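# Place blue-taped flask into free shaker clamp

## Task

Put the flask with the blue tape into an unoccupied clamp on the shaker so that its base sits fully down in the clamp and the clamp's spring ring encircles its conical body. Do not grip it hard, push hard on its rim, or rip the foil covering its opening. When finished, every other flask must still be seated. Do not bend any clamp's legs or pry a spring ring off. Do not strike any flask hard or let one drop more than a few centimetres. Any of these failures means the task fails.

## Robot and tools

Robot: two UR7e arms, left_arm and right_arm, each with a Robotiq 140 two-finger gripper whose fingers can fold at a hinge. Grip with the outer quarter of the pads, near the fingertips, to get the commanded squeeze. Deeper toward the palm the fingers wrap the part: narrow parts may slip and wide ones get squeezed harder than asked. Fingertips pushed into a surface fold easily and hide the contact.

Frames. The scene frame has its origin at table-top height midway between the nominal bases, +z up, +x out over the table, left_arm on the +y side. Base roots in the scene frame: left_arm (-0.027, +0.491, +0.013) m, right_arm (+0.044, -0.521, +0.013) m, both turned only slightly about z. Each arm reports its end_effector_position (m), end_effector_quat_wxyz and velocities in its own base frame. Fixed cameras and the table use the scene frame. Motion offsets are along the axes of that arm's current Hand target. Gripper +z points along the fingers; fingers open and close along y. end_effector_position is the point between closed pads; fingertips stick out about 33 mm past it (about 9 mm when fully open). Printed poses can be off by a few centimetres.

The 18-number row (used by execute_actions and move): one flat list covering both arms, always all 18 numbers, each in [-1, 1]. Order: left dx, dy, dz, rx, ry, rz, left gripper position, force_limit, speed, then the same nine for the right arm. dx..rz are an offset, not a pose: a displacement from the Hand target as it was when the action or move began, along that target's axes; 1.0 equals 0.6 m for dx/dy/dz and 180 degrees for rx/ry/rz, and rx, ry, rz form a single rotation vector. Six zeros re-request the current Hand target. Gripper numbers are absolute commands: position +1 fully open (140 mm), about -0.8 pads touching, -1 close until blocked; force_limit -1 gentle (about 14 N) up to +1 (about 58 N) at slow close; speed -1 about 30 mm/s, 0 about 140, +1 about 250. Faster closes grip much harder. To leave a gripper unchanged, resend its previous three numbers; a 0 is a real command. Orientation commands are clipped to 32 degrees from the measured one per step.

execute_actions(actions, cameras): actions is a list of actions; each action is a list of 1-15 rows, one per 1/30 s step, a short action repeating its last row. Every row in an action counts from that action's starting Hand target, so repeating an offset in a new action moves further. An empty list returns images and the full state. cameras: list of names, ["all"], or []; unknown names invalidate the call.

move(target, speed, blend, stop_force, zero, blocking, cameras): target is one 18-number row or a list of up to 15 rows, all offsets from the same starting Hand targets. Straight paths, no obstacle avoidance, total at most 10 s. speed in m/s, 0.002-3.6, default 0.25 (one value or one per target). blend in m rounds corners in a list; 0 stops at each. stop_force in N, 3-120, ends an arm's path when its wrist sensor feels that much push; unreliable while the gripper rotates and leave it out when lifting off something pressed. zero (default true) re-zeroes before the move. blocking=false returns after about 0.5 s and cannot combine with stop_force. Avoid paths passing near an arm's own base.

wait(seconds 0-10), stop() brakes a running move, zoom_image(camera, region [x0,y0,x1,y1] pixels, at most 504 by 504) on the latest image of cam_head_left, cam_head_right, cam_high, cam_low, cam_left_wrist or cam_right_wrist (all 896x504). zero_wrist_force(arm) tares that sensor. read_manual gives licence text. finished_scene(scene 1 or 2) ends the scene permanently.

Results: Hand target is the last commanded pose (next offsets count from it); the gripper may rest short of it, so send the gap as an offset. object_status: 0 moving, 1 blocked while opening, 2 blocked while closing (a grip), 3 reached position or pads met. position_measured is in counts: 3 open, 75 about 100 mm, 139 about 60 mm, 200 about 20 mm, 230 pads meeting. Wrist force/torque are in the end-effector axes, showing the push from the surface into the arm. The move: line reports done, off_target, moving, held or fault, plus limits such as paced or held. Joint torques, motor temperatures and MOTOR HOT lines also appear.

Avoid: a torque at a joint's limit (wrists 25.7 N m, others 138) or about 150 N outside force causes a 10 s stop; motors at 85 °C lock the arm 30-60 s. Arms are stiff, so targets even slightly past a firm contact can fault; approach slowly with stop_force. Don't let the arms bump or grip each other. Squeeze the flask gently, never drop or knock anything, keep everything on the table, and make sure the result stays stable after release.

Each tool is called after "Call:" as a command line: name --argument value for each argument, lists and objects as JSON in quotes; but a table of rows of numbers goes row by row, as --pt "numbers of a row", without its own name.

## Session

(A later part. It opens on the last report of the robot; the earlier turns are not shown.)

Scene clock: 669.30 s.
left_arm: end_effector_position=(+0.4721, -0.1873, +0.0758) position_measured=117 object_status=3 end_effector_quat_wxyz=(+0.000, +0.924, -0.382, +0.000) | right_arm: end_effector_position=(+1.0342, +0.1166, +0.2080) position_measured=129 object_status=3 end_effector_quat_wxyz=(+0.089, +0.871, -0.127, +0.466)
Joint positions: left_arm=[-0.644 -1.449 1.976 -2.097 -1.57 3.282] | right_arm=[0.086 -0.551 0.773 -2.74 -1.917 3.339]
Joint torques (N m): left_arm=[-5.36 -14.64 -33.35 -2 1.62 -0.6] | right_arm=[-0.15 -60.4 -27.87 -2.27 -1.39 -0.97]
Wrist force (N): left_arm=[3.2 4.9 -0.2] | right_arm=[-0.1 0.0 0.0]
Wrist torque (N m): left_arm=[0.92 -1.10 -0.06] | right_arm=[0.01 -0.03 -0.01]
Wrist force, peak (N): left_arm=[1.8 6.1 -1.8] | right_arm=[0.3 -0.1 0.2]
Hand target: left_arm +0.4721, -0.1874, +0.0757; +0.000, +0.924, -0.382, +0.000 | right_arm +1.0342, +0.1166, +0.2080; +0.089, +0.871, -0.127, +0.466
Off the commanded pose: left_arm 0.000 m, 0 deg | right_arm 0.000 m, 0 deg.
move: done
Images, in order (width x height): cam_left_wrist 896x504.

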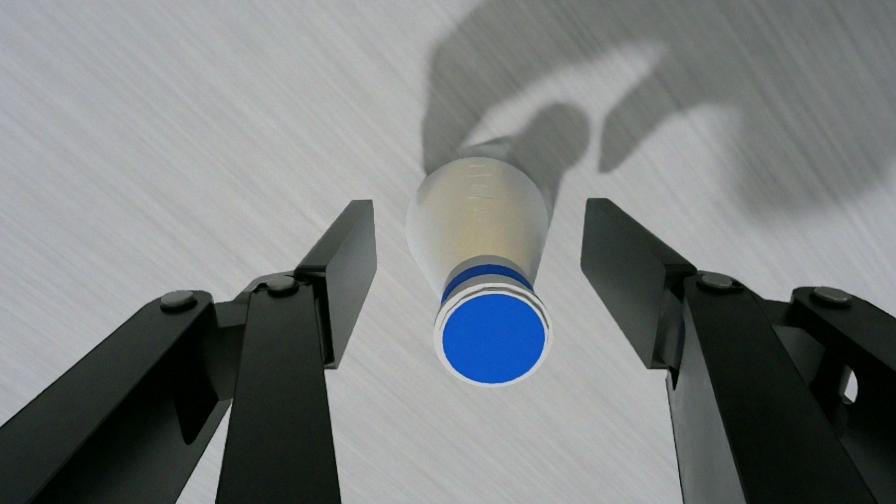

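Call:
move --pt "-0.0225 0.0075 0 0 0 0 0.1 -1 -1 0 0 0 0 0 0 0 1 1" --pt "-0.0225 0.0075 0.0165 0 0 0 0.1 -1 -1 0 0 0 0 0 0 0 1 1" --speed 0.05 --cameras '["cam_left_wrist"]'

Call:
zoom_image --camera "cam_left_wrist" --region '[350, 100, 620, 400]'

Scene clock: 687.77 s.
left_arm: end_effector_position=(+0.4593, -0.1809, +0.0657) position_measured=117 object_status=3 end_effector_quat_wxyz=(-0.001, +0.924, -0.382, +0.000) | right_arm: end_effector_position=(+1.0342, +0.1166, +0.2080) position_measured=129 object_status=3 end_effector_quat_wxyz=(+0.089, +0.871, -0.127, +0.466)
Joint positions: left_arm=[-0.649 -1.468 2.028 -2.13 -1.57 3.277] | right_arm=[0.086 -0.551 0.773 -2.74 -1.917 3.339]
Joint torques (N m): left_arm=[4.6 -38.44 -32.34 -1.27 0.88 2.06] | right_arm=[-0.96 -61.38 -27.43 -2.32 -1.24 -0.97]
Wrist force (N): left_arm=[3.4 5.0 0.0] | right_arm=[0.1 0.0 0.1]
Wrist torque (N m): left_arm=[0.93 -1.14 0.07] | right_arm=[-0.01 -0.07 -0.01]
Wrist force, peak (N): left_arm=[3.7 4.9 -0.2] | right_arm=[-0.3 -0.1 -0.1]
Hand target: left_arm +0.4594, -0.1810, +0.0658; +0.000, +0.924, -0.382, +0.000 | right_arm +1.0342, +0.1166, +0.2080; +0.089, +0.871, -0.127, +0.466
Off the commanded pose: left_arm 0.000 m, 0 deg | right_arm 0.000 m, 0 deg.
move: done
Images, in order (width x height): cam_left_wrist 896x504.

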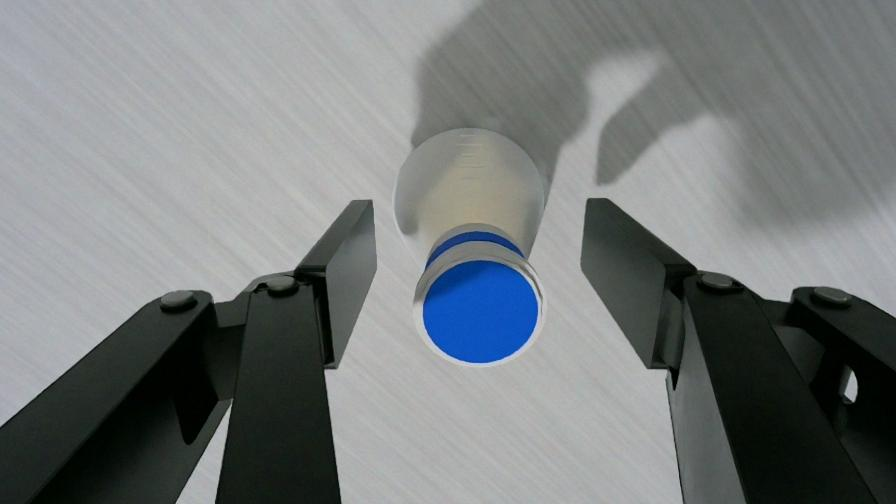

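Scaled by 1.680 from the camera's 896x504 image, which has a finer 1280x720 frame.

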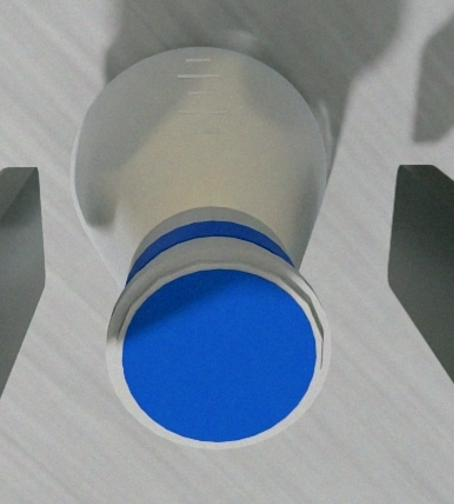

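Call:
move --pt "-0.0018 0 0 0 0 0 0.1 -0.5 -1 0 0 0 0 0 0 0 1 1" --pt "-0.0018 0 0 0 0 0 -1 -0.5 -1 0 0 0 0 0 0 0 1 1" --pt "-0.0018 0 -0.05 0 0 0 -1 -0.5 -1 0 0 0 0 0 0 0 1 1" --speed 0.05 --cameras '["cam_left_wrist"]'

Scene clock: 700.03 s.
left_arm: end_effector_position=(+0.4587, -0.1803, +0.0960) position_measured=161 object_status=2 end_effector_quat_wxyz=(+0.000, +0.924, -0.382, +0.000) | right_arm: end_effector_position=(+1.0342, +0.1166, +0.2080) position_measured=129 object_status=3 end_effector_quat_wxyz=(+0.089, +0.871, -0.127, +0.466)
Joint positions: left_arm=[-0.649 -1.509 1.985 -2.046 -1.57 3.277] | right_arm=[0.086 -0.551 0.773 -2.74 -1.917 3.339]
Joint torques (N m): left_arm=[-6.95 -14.14 -12.66 -5.27 -1.38 -0.72] | right_arm=[-0.87 -61.5 -28.05 -2.12 -1.56 -0.98]
Wrist force (N): left_arm=[3.4 4.7 0.9] | right_arm=[0.0 0.0 -0.1]
Wrist torque (N m): left_arm=[0.89 -1.14 0.05] | right_arm=[-0.01 -0.04 -0.01]
Wrist force, peak (N): left_arm=[0.8 -0.9 -14.4] | right_arm=[-0.1 -0.2 0.3]
Hand target: left_arm +0.4586, -0.1803, +0.0958; +0.000, +0.924, -0.382, +0.000 | right_arm +1.0342, +0.1166, +0.2080; +0.089, +0.871, -0.127, +0.466
Off the commanded pose: left_arm 0.000 m, 0 deg | right_arm 0.000 m, 0 deg.
move: done
Images, in order (width x height): cam_left_wrist 896x504.

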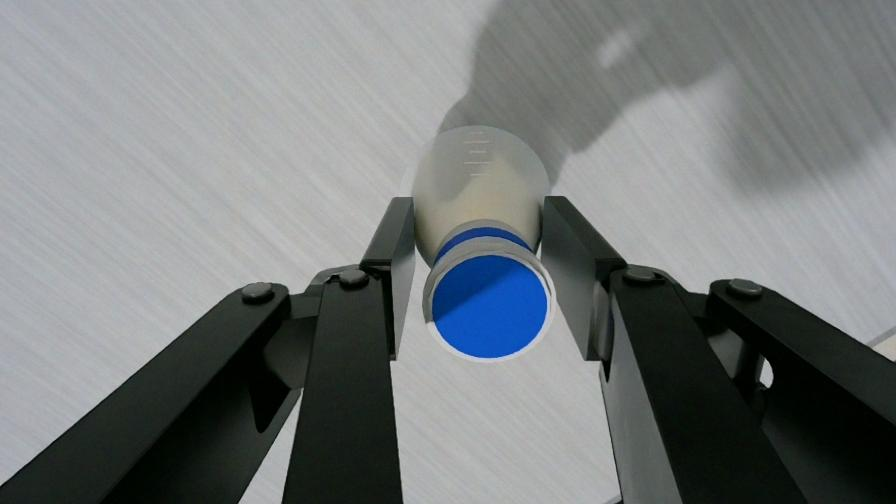

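Call:
move --pt "0 0 -0.3653 0 0 0 -1 -0.5 -1 0 0 0 0 0 0 0 1 1" --pt "0.4314 0.1571 -0.3653 0 0 0 -1 -0.5 -1 0 0 0 0 0 0 0 1 1" --pt "0.528 0.2749 -0.3653 0 0 0 -1 -0.5 -1 0 0 0 0 0 0 0 1 1" --pt "0.5587 0.355 -0.3403 0 0 0 -1 -0.5 -1 0 0 0 0 0 0 0 1 1" --pt "0.5368 0.4285 -0.3237 0 0 0 -1 -0.5 -1 0 0 0 0 0 0 0 1 1" --pt "0.5368 0.4285 -0.2487 0 0 0 -1 -0.5 -1 0 0 0 0 0 0 0 1 1" --speed '[0.2,0.2,0.15,0.1,0.08,0.06]' --blend '[0.02,0.02,0.02,0.01,0.004,0]' --cameras '["cam_left_wrist","cam_low"]'

Call:
zoom_image --camera "cam_left_wrist" --region '[350, 50, 650, 350]'

Call:
zoom_image --camera "cam_low" --region '[390, 130, 470, 220]'

Scene clock: 727.67 s.
left_arm: end_effector_position=(+0.5050, -0.5899, +0.2448) position_measured=161 object_status=2 end_effector_quat_wxyz=(+0.000, +0.924, -0.382, +0.000) | right_arm: end_effector_position=(+1.0342, +0.1166, +0.2080) position_measured=129 object_status=3 end_effector_quat_wxyz=(+0.089, +0.871, -0.127, +0.466)
Joint positions: left_arm=[-1.035 -0.85 0.66 -1.38 -1.57 2.891] | right_arm=[0.086 -0.551 0.773 -2.74 -1.917 3.339]
Joint torques (N m): left_arm=[4.12 -45.3 -33.45 -1.6 1.54 1.54] | right_arm=[-0.31 -60.78 -28.08 -2.11 -1.48 -0.58]
Wrist force (N): left_arm=[3.5 5.0 0.7] | right_arm=[0.1 0.0 -0.2]
Wrist torque (N m): left_arm=[0.92 -1.16 -0.01] | right_arm=[0.00 -0.08 -0.01]
Wrist force, peak (N): left_arm=[3.1 6.3 0.0] | right_arm=[0.0 -0.4 0.0]
Hand target: left_arm +0.5050, -0.5899, +0.2446; +0.000, +0.924, -0.382, +0.000 | right_arm +1.0342, +0.1166, +0.2080; +0.089, +0.871, -0.127, +0.466
Off the commanded pose: left_arm 0.000 m, 0 deg | right_arm 0.000 m, 0 deg.
move: done
Images, in order (width x height): cam_low 896x504, cam_left_wrist 896x504.

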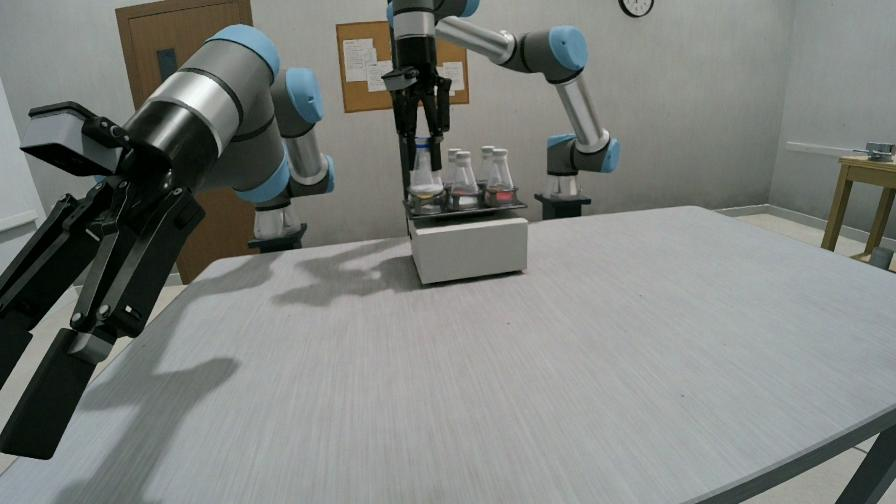

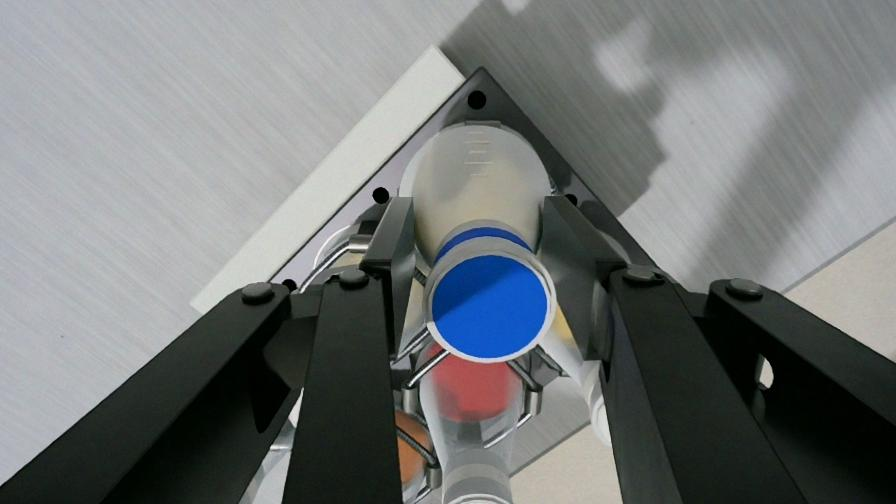

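Scaled by 1.680 from the camera's 896x504 image, which has a finer 1280x720 frame.

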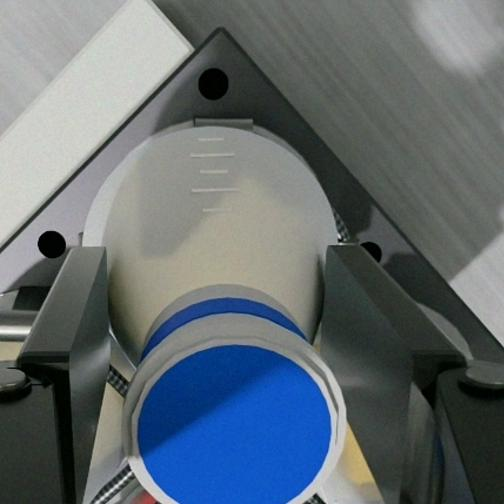

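Scaled by 5.600 from the camera's 896x504 image, which has a finer 1280x720 frame.

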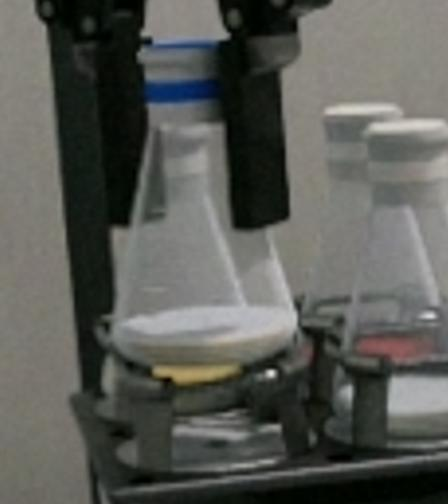

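Call:
move --pt "0 0 0.012 0 0 0 -1 -0.5 -1 0 0 0 0 0 0 0 1 1" --pt "0 0 0.0145 0 0 0.025 -1 -0.5 -1 0 0 0 0 0 0 0 1 1" --pt "0 0 0.017 0 0 -0.025 -1 -0.5 -1 0 0 0 0 0 0 0 1 1" --pt "0 0 0.019 0 0 0.025 -1 -0.5 -1 0 0 0 0 0 0 0 1 1" --speed 0.06 --cameras '["cam_left_wrist"]'

Scene clock: 744.80 s.
left_arm: end_effector_position=(+0.5050, -0.5899, +0.2332) position_measured=161 object_status=2 end_effector_quat_wxyz=(-0.001, +0.908, -0.418, +0.000) | right_arm: end_effector_position=(+1.0342, +0.1166, +0.2080) position_measured=129 object_status=3 end_effector_quat_wxyz=(+0.089, +0.871, -0.127, +0.466)
Joint positions: left_arm=[-1.035 -0.857 0.702 -1.415 -1.57 2.969] | right_arm=[0.086 -0.551 0.773 -2.74 -1.917 3.339]
Joint torques (N m): left_arm=[5.69 -20.68 1.52 -10.53 1.92 -1.03] | right_arm=[0.27 -61.08 -28.51 -1.87 -1.82 -0.82]
Wrist force (N): left_arm=[-34.0 9.7 -52.9] | right_arm=[0.1 0.1 0.0]
Wrist torque (N m): left_arm=[0.98 -1.30 -0.75] | right_arm=[0.02 -0.06 -0.01]
Wrist force, peak (N): left_arm=[-34.8 9.2 -53.2] | right_arm=[-0.1 -0.3 -0.1]
Hand target: left_arm +0.5050, -0.5899, +0.2332; +0.000, +0.908, -0.418, +0.000 | right_arm +1.0342, +0.1166, +0.2080; +0.089, +0.871, -0.127, +0.466
Off the commanded pose: left_arm 0.000 m, 0 deg | right_arm 0.000 m, 0 deg.
move: done
Images, in order (width x height): cam_left_wrist 896x504.

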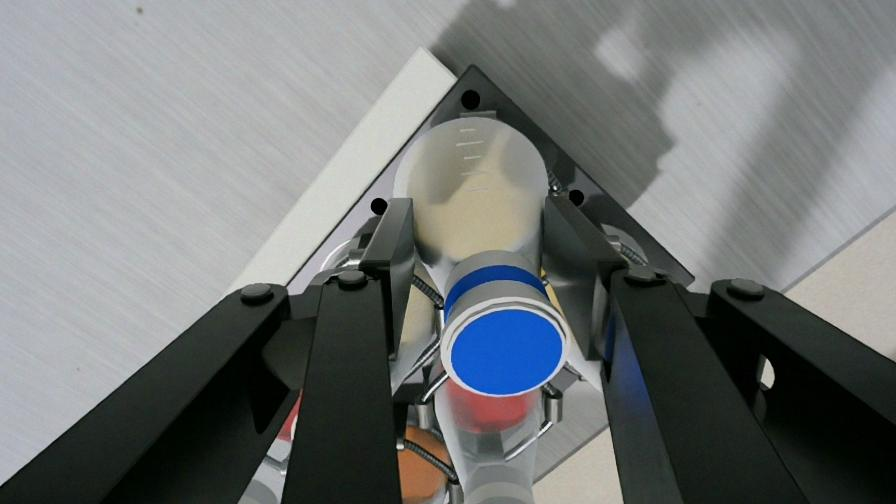

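Call:
move --pt "-0.008 0 -0.006 0 0 0 -1 -0.5 -1 0 0 0 0 0 0 0 1 1" --pt "0 0 -0.035 0 0 -0.025 -1 -0.5 -1 0 0 0 0 0 0 0 1 1" --speed 0.06 --cameras '["cam_left_wrist","cam_low"]'

Call:
zoom_image --camera "cam_left_wrist" --region '[330, 50, 660, 400]'

Call:
zoom_image --camera "cam_low" --region '[390, 130, 530, 220]'

Scene clock: 773.20 s.
left_arm: end_effector_position=(+0.5050, -0.5899, +0.2541) position_measured=161 object_status=2 end_effector_quat_wxyz=(-0.001, +0.924, -0.382, +0.000) end_effector_velocity=(+0.001, +0.000, -0.002) end_effector_angular_velocity=(+0.000, -0.002, -0.004) | right_arm: end_effector_position=(+1.0342, +0.1166, +0.2080) position_measured=129 object_status=3 end_effector_quat_wxyz=(+0.089, +0.871, -0.127, +0.466)
Joint positions: left_arm=[-1.036 -0.842 0.622 -1.349 -1.57 2.89] | right_arm=[0.086 -0.551 0.773 -2.74 -1.917 3.339]
Joint velocities: left_arm=[0.001 0.001 0.005 -0.006 0.002 0.004] | right_arm=[within noise]
Joint torques (N m): left_arm=[6.42 -67.99 -15.55 -5.42 -1.7 2.52] | right_arm=[-0.87 -61.51 -27.99 -1.97 -1.86 -0.42]
Wrist force (N): left_arm=[6.1 1.6 1.1] | right_arm=[0.0 0.0 0.1]
Wrist torque (N m): left_arm=[0.20 -1.70 -0.04] | right_arm=[0.00 -0.07 -0.01]
Wrist force, peak (N): left_arm=[-34.2 9.5 -52.9] | right_arm=[-0.3 0.0 0.1]
Hand target: left_arm +0.5050, -0.5899, +0.2542; +0.000, +0.924, -0.382, +0.000 | right_arm +1.0342, +0.1166, +0.2080; +0.089, +0.871, -0.127, +0.466
Off the commanded pose: left_arm 0.000 m, 0 deg | right_arm 0.000 m, 0 deg.
move: done
Images, in order (width x height): cam_low 896x504, cam_left_wrist 896x504.

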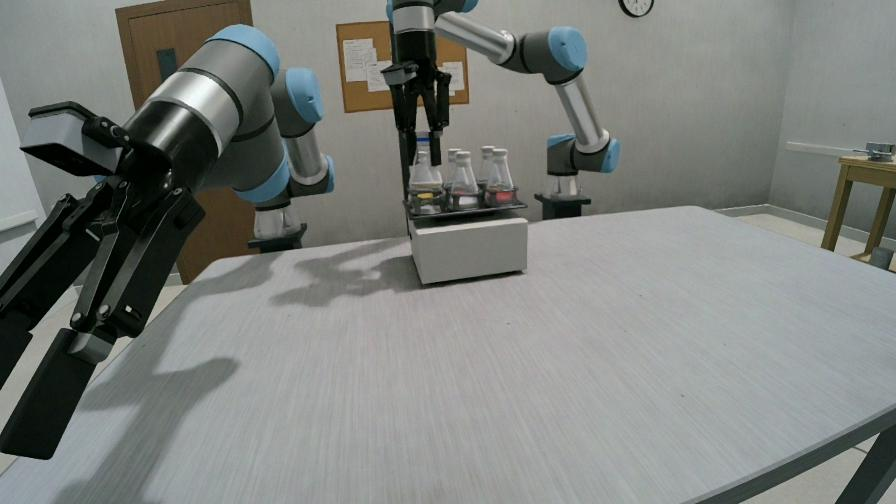

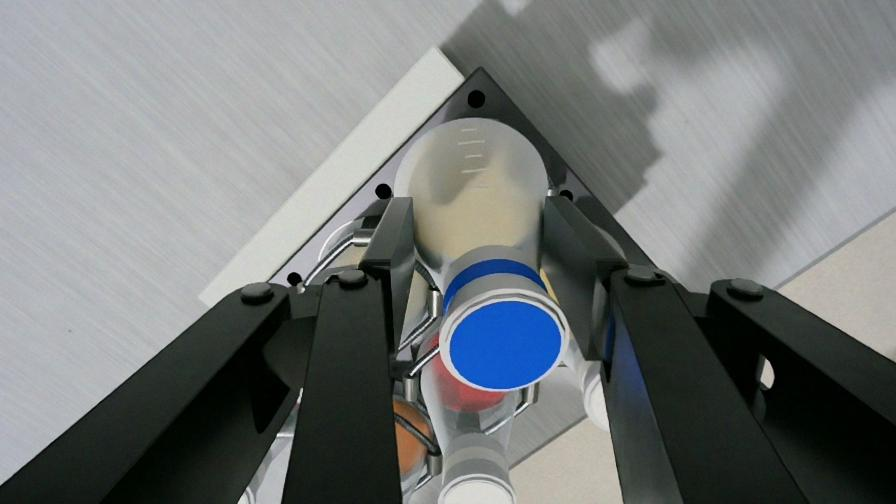

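Scaled by 1.440 from the camera's 896x504 image, which has a finer 1280x720 frame.

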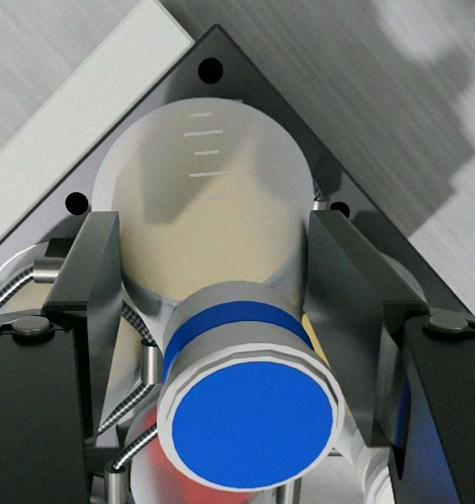

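Scaled by 3.600 from the camera's 896x504 image, which has a finer 1280x720 frame.

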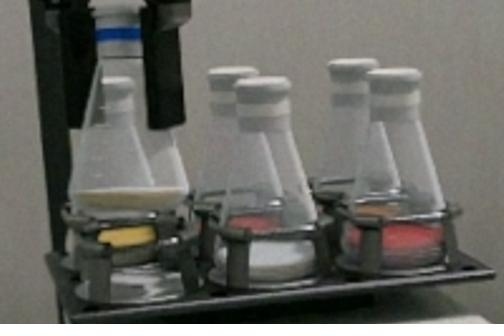

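Call:
move --target '[0,0.0025,0.008,0,-0.0555,0,-1,-0.5,-1,0,0,0,0,0,0,0,1,1]' --speed 0.08 --cameras '["cam_left_wrist","cam_low"]'

Call:
zoom_image --camera "cam_left_wrist" --region '[330, 50, 660, 400]'

Call:
zoom_image --camera "cam_low" --region '[390, 130, 530, 220]'

Scene clock: 808.90 s.
left_arm: end_effector_position=(+0.5033, -0.5903, +0.2489) position_measured=161 object_status=2 end_effector_quat_wxyz=(-0.024, +0.922, -0.381, -0.064) | right_arm: end_effector_position=(+1.0342, +0.1166, +0.2080) position_measured=129 object_status=3 end_effector_quat_wxyz=(+0.089, +0.871, -0.127, +0.466)
Joint positions: left_arm=[-1.023 -0.539 0.035 -0.935 -1.607 2.905] | right_arm=[0.086 -0.551 0.773 -2.74 -1.917 3.339]
Joint torques (N m): left_arm=[3.22 -53.42 -32.14 -0.63 0.22 1.52] | right_arm=[0.1 -62.39 -27.25 -1.9 -1.86 -0.55]
Wrist force (N): left_arm=[6.1 1.7 1.0] | right_arm=[0.0 0.0 0.0]
Wrist torque (N m): left_arm=[0.25 -1.73 -0.07] | right_arm=[-0.01 -0.07 -0.01]
Wrist force, peak (N): left_arm=[6.3 1.5 1.0] | right_arm=[0.2 -0.3 -0.1]
Hand target: left_arm +0.5039, -0.5910, +0.2494; -0.034, +0.921, -0.381, -0.081 | right_arm +1.0342, +0.1166, +0.2080; +0.089, +0.871, -0.127, +0.466
Off the commanded pose: left_arm 0.001 m, 2 deg | right_arm 0.000 m, 0 deg.
elbow stopped short (left arm): the move would have taken joint 3 (elbow) straighter than the controller allows.
move: done
Images, in order (width x height): cam_low 896x504, cam_left_wrist 896x504.

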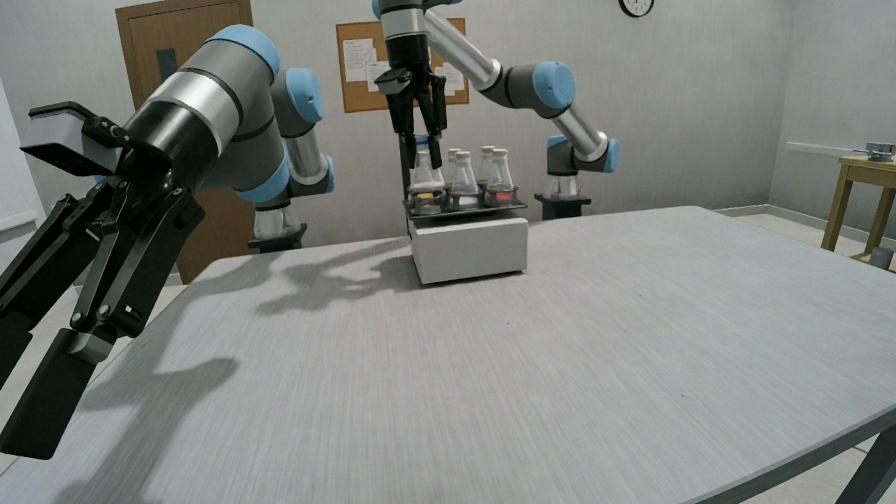

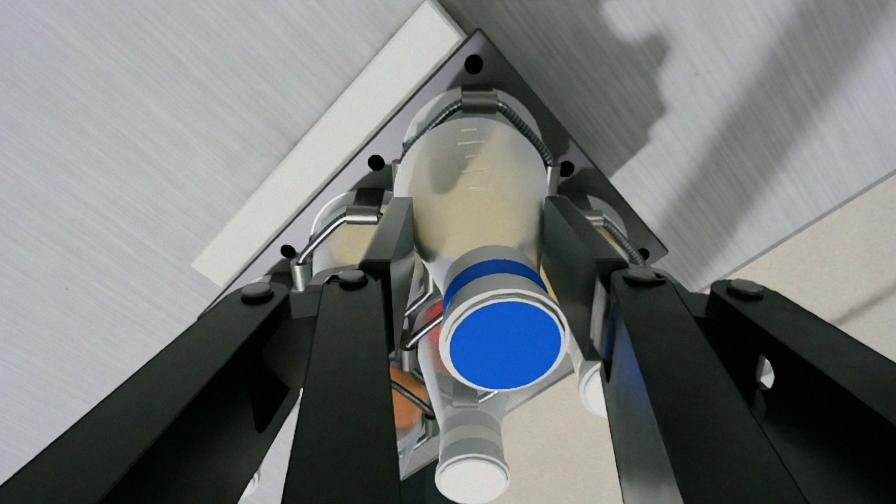

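Scaled by 1.440 from the camera's 896x504 image, which has a finer 1280x720 frame.

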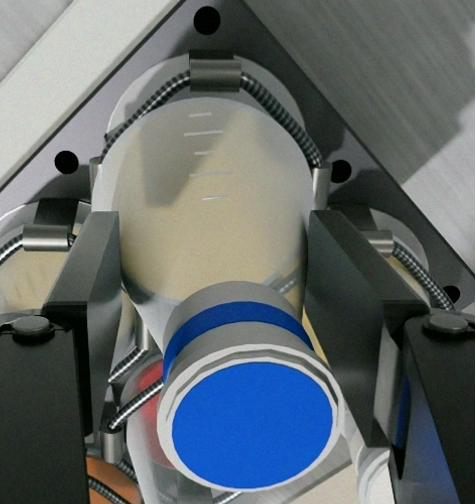

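Scaled by 3.600 from the camera's 896x504 image, which has a finer 1280x720 frame.

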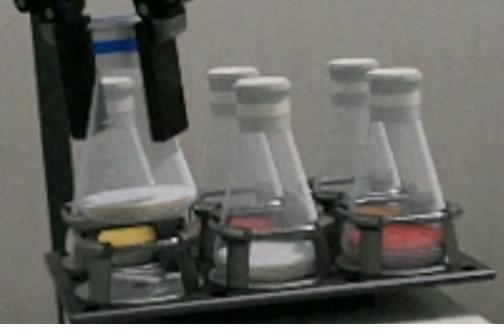

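Call:
move --target '[0.0053,0.0025,0.0145,0,0,0,-1,-0.5,-1,0,0,0,0,0,0,0,1,1]' --speed 0.05 --cameras '["cam_left_wrist","cam_low"]'

Call:
zoom_image --camera "cam_left_wrist" --region '[330, 50, 660, 400]'

Call:
zoom_image --camera "cam_low" --region '[390, 130, 530, 220]'

Scene clock: 856.63 s.
left_arm: end_effector_position=(+0.5034, -0.5925, +0.2396) position_measured=161 object_status=2 end_effector_quat_wxyz=(-0.027, +0.922, -0.381, -0.068) | right_arm: end_effector_position=(+1.0342, +0.1166, +0.2080) position_measured=129 object_status=3 end_effector_quat_wxyz=(+0.089, +0.871, -0.127, +0.466)
Joint positions: left_arm=[-1.024 -0.527 0.035 -0.937 -1.608 2.905] | right_arm=[0.086 -0.551 0.773 -2.74 -1.917 3.339]
Joint torques (N m): left_arm=[-4.42 -68.67 -30.7 -4.28 -1.61 -2.17] | right_arm=[-0.22 -62.06 -28.01 -1.73 -1.8 -0.83]
Wrist force (N): left_arm=[5.9 1.6 0.7] | right_arm=[-0.2 0.0 0.0]
Wrist torque (N m): left_arm=[0.22 -1.68 -0.03] | right_arm=[-0.02 -0.01 -0.01]
Wrist force, peak (N): left_arm=[6.3 1.6 1.2] | right_arm=[-0.3 -0.1 0.0]
Hand target: left_arm +0.5040, -0.5932, +0.2403; -0.034, +0.921, -0.381, -0.081 | right_arm +1.0342, +0.1166, +0.2080; +0.089, +0.871, -0.127, +0.466
Off the commanded pose: left_arm 0.001 m, 2 deg | right_arm 0.000 m, 0 deg.
elbow stopped short (left arm): the move would have taken joint 3 (elbow) straighter than the controller allows.
move: done
Images, in order (width x height): cam_low 896x504, cam_left_wrist 896x504.

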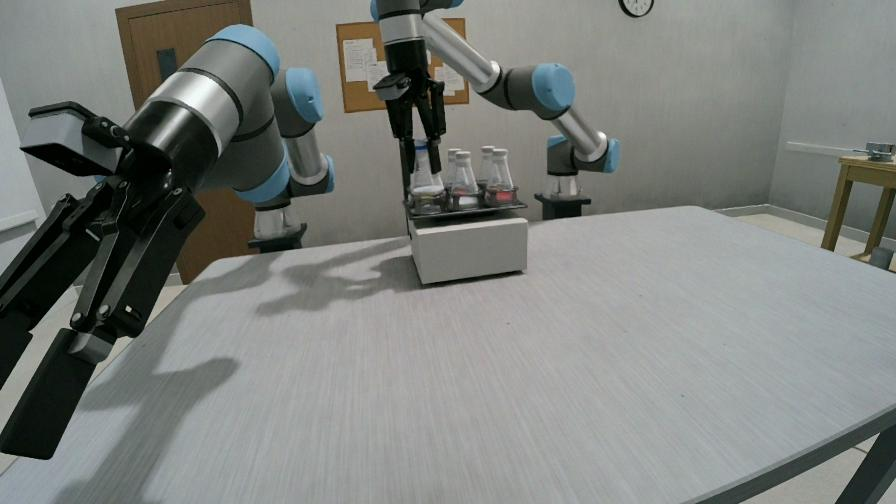

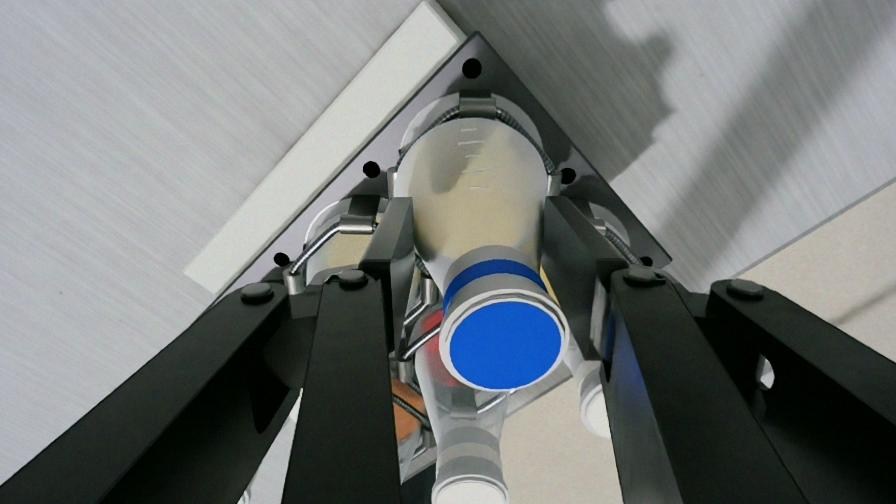

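Scaled by 1.440 from the camera's 896x504 image, which has a finer 1280x720 frame.

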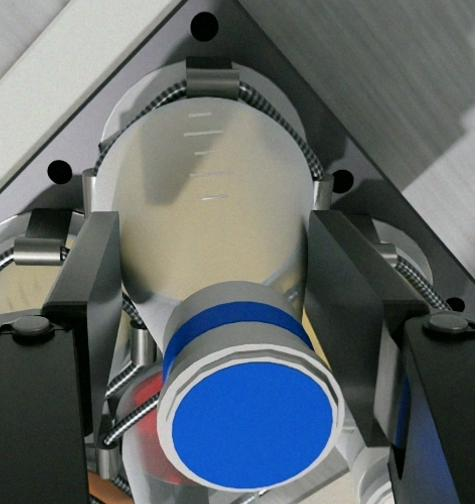

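Scaled by 3.600 from the camera's 896x504 image, which has a finer 1280x720 frame.

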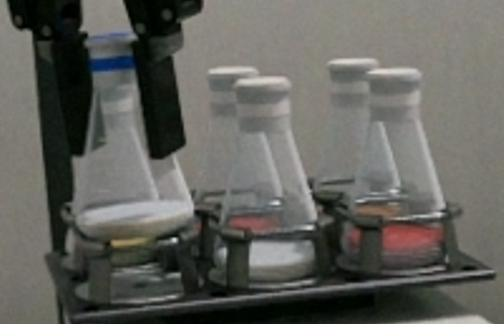

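Call:
zoom_image --camera "cam_low" --region '[395, 130, 465, 215]'

Call:
execute_actions --actions '[]'

Call:
zoom_image --camera "cam_high" --region '[400, 180, 500, 270]'

Call:
zoom_image --camera "cam_head_left" --region '[300, 150, 800, 500]'

Scaled by 5.929 from the camera's 896x504 image, which has a finer 1280x720 frame.

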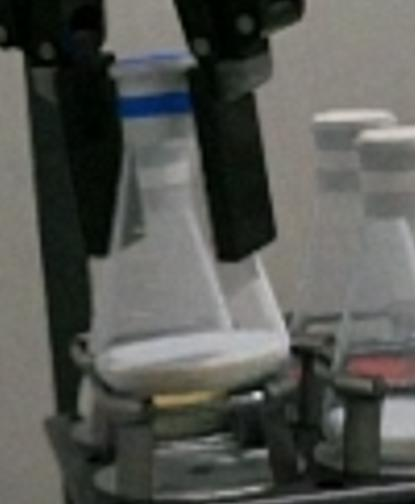

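Scene clock: 871.73 s.
left_arm: end_effector_position=(+0.5034, -0.5925, +0.2398) position_measured=161 object_status=2 end_effector_quat_wxyz=(-0.027, +0.922, -0.381, -0.068) | right_arm: end_effector_position=(+1.0342, +0.1166, +0.2080) position_measured=129 object_status=3 end_effector_quat_wxyz=(+0.089, +0.871, -0.127, +0.466)
Joint positions: left_arm=[-1.024 -0.527 0.035 -0.937 -1.608 2.905] | right_arm=[0.086 -0.551 0.773 -2.74 -1.917 3.339]
Joint velocities: within noise
Joint torques (N m): left_arm=[4.83 -75.56 -18.96 -0.93 0.93 0.68] | right_arm=[0.43 -61.73 -28.59 -1.79 -2.04 -0.46]
Motor temperatures (°C): left_arm=[30 33 29 36 41 40] | right_arm=[32 27 30 35 35 41]
Wrist force (N): left_arm=[6.0 1.6 0.6] | right_arm=[0.2 -0.1 0.0]
Wrist torque (N m): left_arm=[0.23 -1.71 -0.02] | right_arm=[-0.03 -0.09 -0.01]
Wrist force, peak (N): left_arm=[6.2 1.8 0.9] | right_arm=[0.3 0.0 0.0]
Hand target: left_arm +0.5040, -0.5932, +0.2403; -0.034, +0.921, -0.381, -0.081 | right_arm +1.0342, +0.1166, +0.2080; +0.089, +0.871, -0.127, +0.466
Tool commands: left_gripper/position=-1.0 left_gripper/force_limit=-0.5 left_gripper/speed=-1.0 right_gripper/position=+0.0 right_gripper/force_limit=+1.0 right_gripper/speed=+1.0
Off the commanded pose: left_arm 0.001 m, 2 deg | right_arm 0.000 m, 0 deg.

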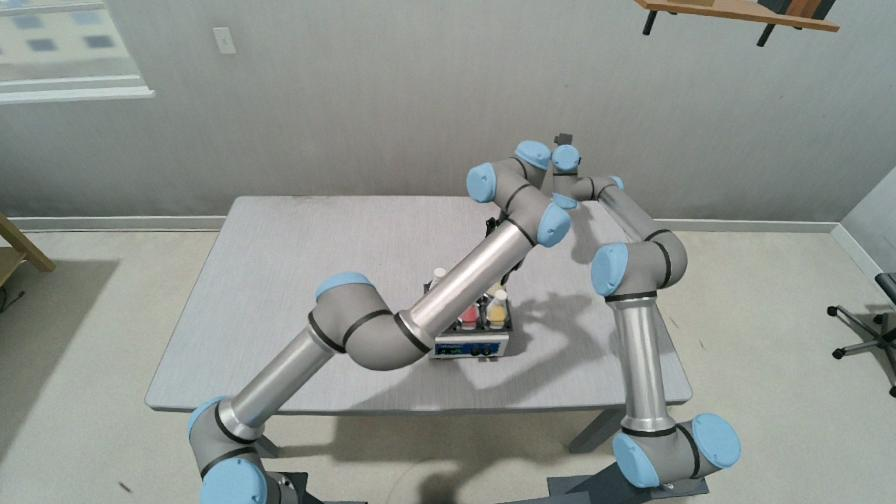

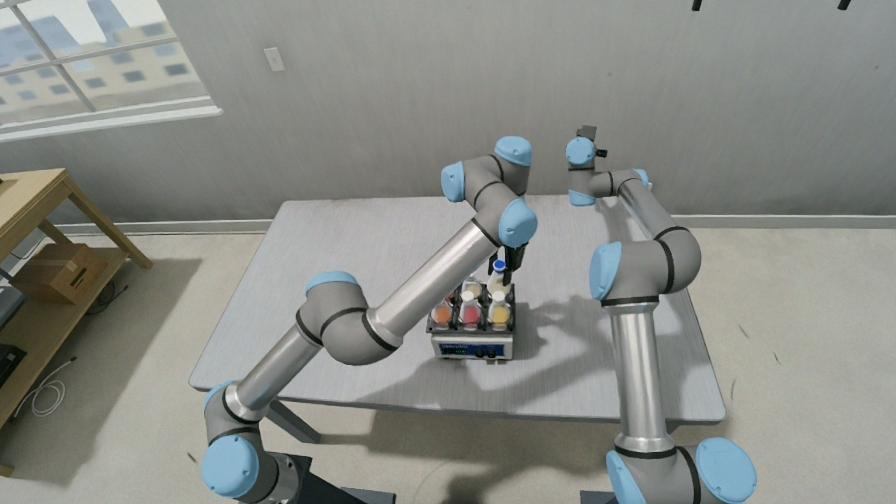

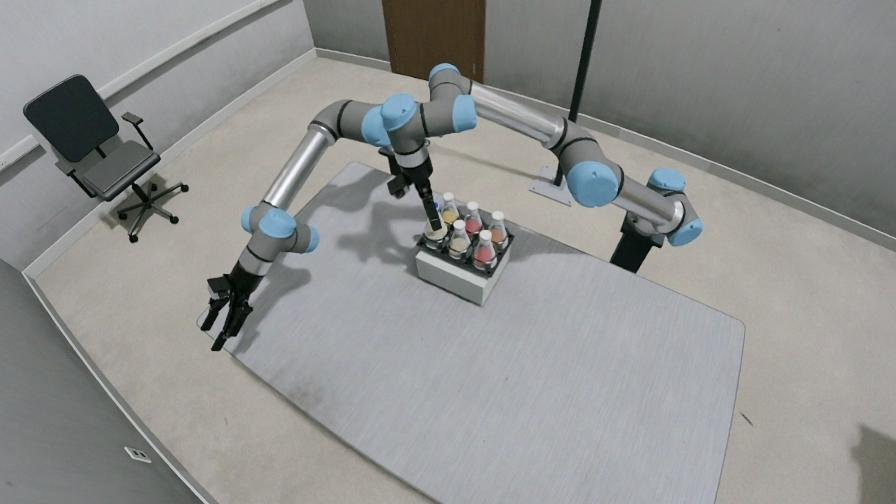

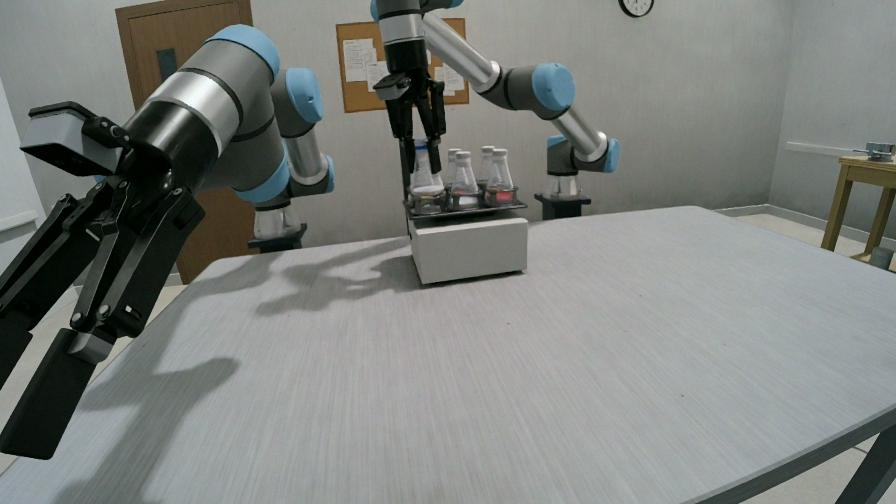

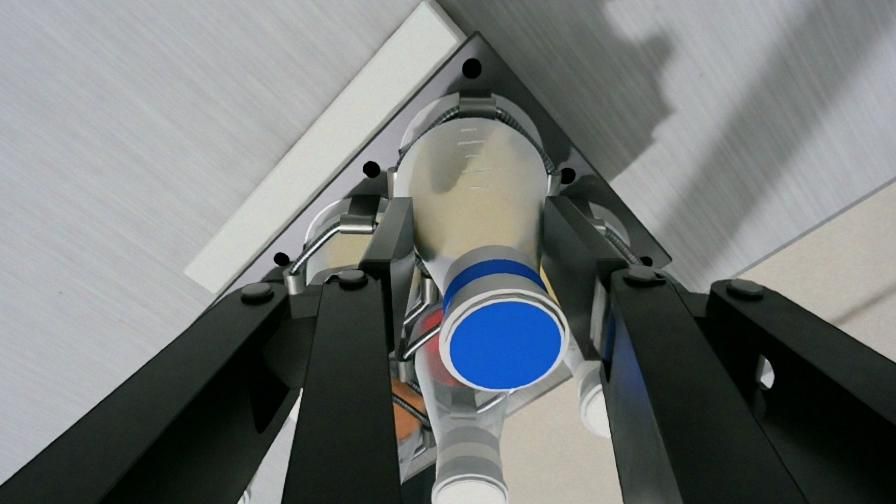

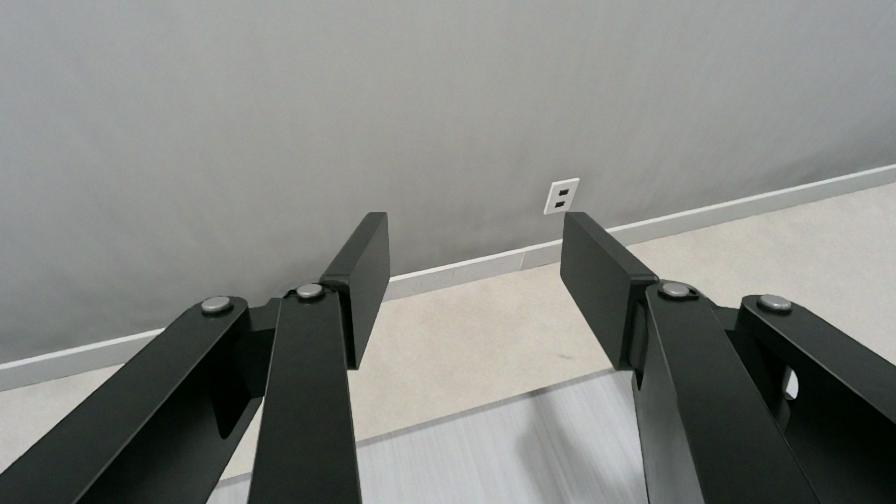

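Scaled by 5.040 from the camera's 896x504 image, which has a finer 1280x720 frame.

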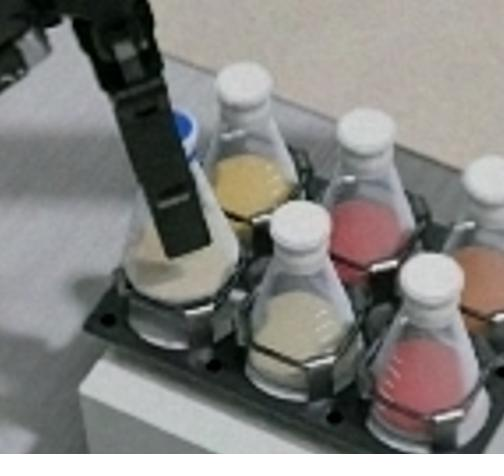

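Scaled by 1.008 from the camera's 896x504 image, which has a finer 1280x720 frame.

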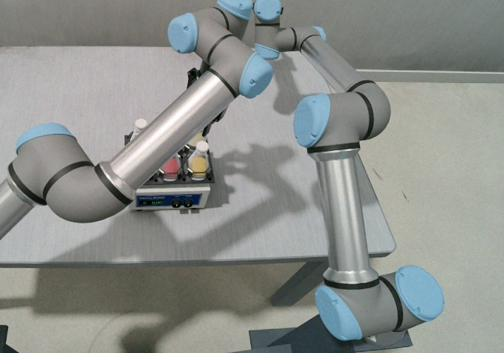

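Call:
move --target '[0,0,-0.004,0,0.035,0,-1,-0.5,-1,0,0,0,0,0,0,0,1,1]' --speed 0.08 --cameras '["cam_left_wrist","cam_low","cam_high"]'

Call:
zoom_image --camera "cam_left_wrist" --region '[330, 50, 660, 400]'

Call:
zoom_image --camera "cam_low" --region '[395, 130, 465, 215]'

Call:
zoom_image --camera "cam_high" --region '[400, 180, 500, 270]'

Scene clock: 886.13 s.
left_arm: end_effector_position=(+0.5042, -0.5935, +0.2427) position_measured=161 object_status=2 end_effector_quat_wxyz=(-0.013, +0.924, -0.382, -0.030) | right_arm: end_effector_position=(+1.0342, +0.1166, +0.2080) position_measured=129 object_status=3 end_effector_quat_wxyz=(+0.089, +0.871, -0.127, +0.466)
Joint positions: left_arm=[-1.032 -0.749 0.472 -1.23 -1.586 2.894] | right_arm=[0.086 -0.551 0.773 -2.74 -1.917 3.339]
Joint torques (N m): left_arm=[5.83 -52.2 -18.4 -4.03 -1.75 1.86] | right_arm=[0.12 -61.65 -26.97 -1.72 -2.31 -0.58]
Wrist force (N): left_arm=[6.0 1.6 0.9] | right_arm=[-0.2 -0.1 0.0]
Wrist torque (N m): left_arm=[0.20 -1.69 0.06] | right_arm=[-0.02 -0.02 -0.01]
Wrist force, peak (N): left_arm=[6.4 1.6 0.7] | right_arm=[-0.3 0.0 -0.1]
Hand target: left_arm +0.5043, -0.5935, +0.2426; -0.013, +0.924, -0.382, -0.030 | right_arm +1.0342, +0.1166, +0.2080; +0.089, +0.871, -0.127, +0.466
Off the commanded pose: left_arm 0.000 m, 0 deg | right_arm 0.000 m, 0 deg.
move: done
Images, in order (width x height): cam_high 896x504, cam_low 896x504, cam_left_wrist 896x504.

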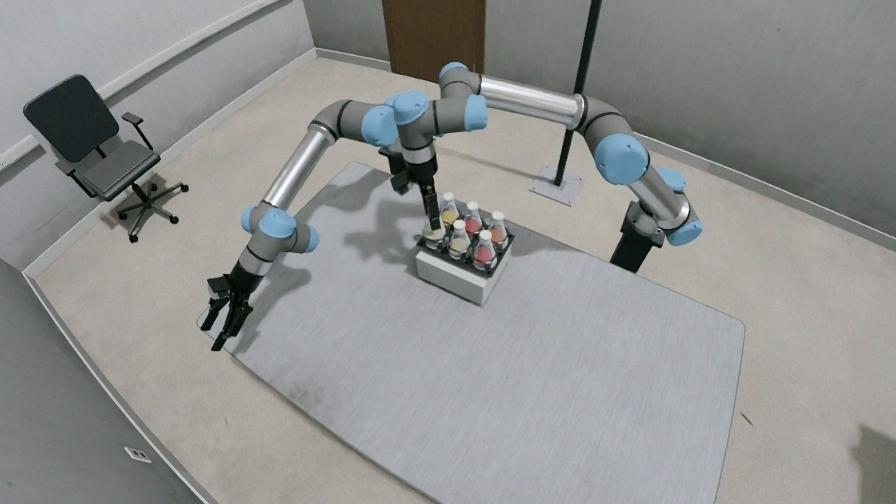

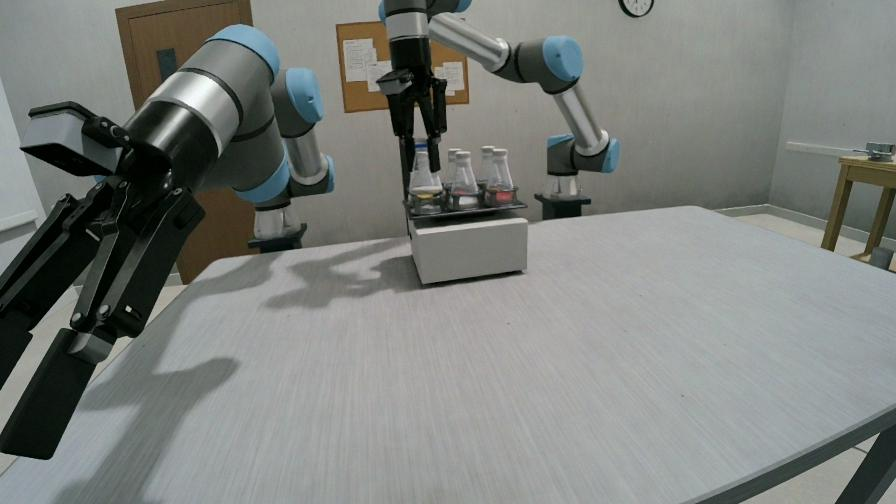

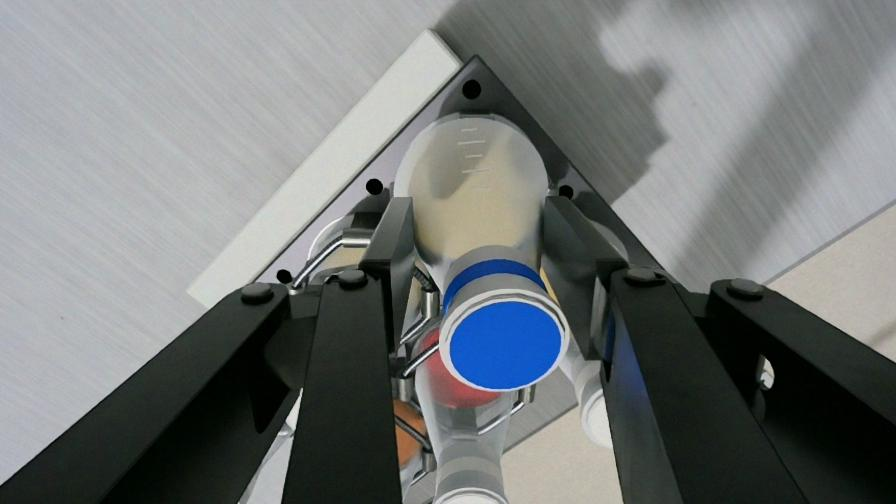

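Scaled by 1.440 from the camera's 896x504 image, which has a finer 1280x720 frame.

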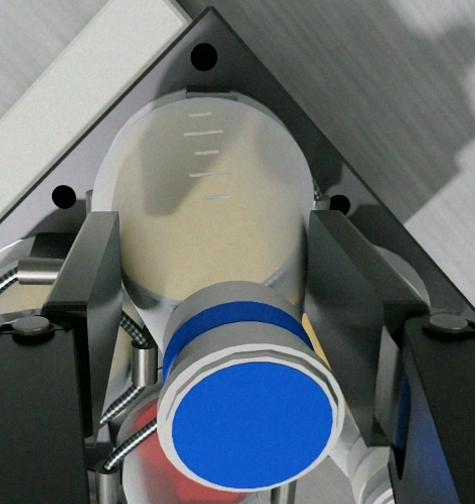

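Scaled by 5.929 from the camera's 896x504 image, which has a finer 1280x720 frame.

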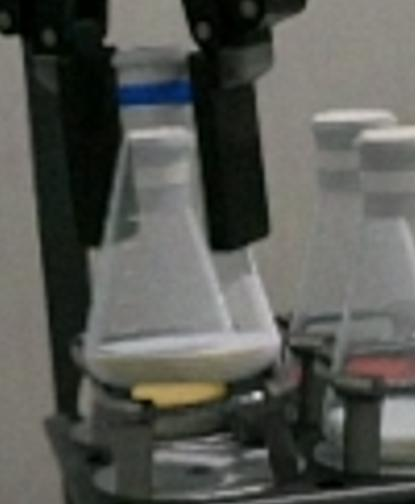

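Scaled by 5.040 from the camera's 896x504 image, which has a finer 1280x720 frame.

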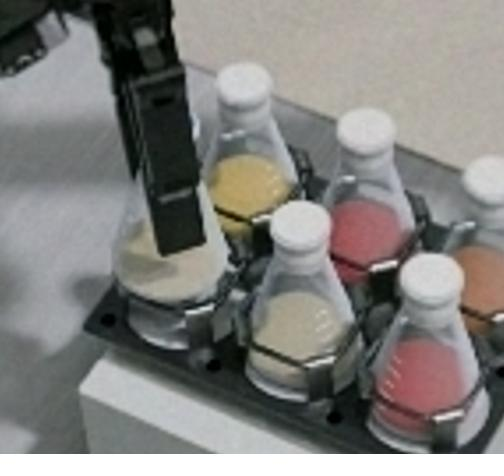

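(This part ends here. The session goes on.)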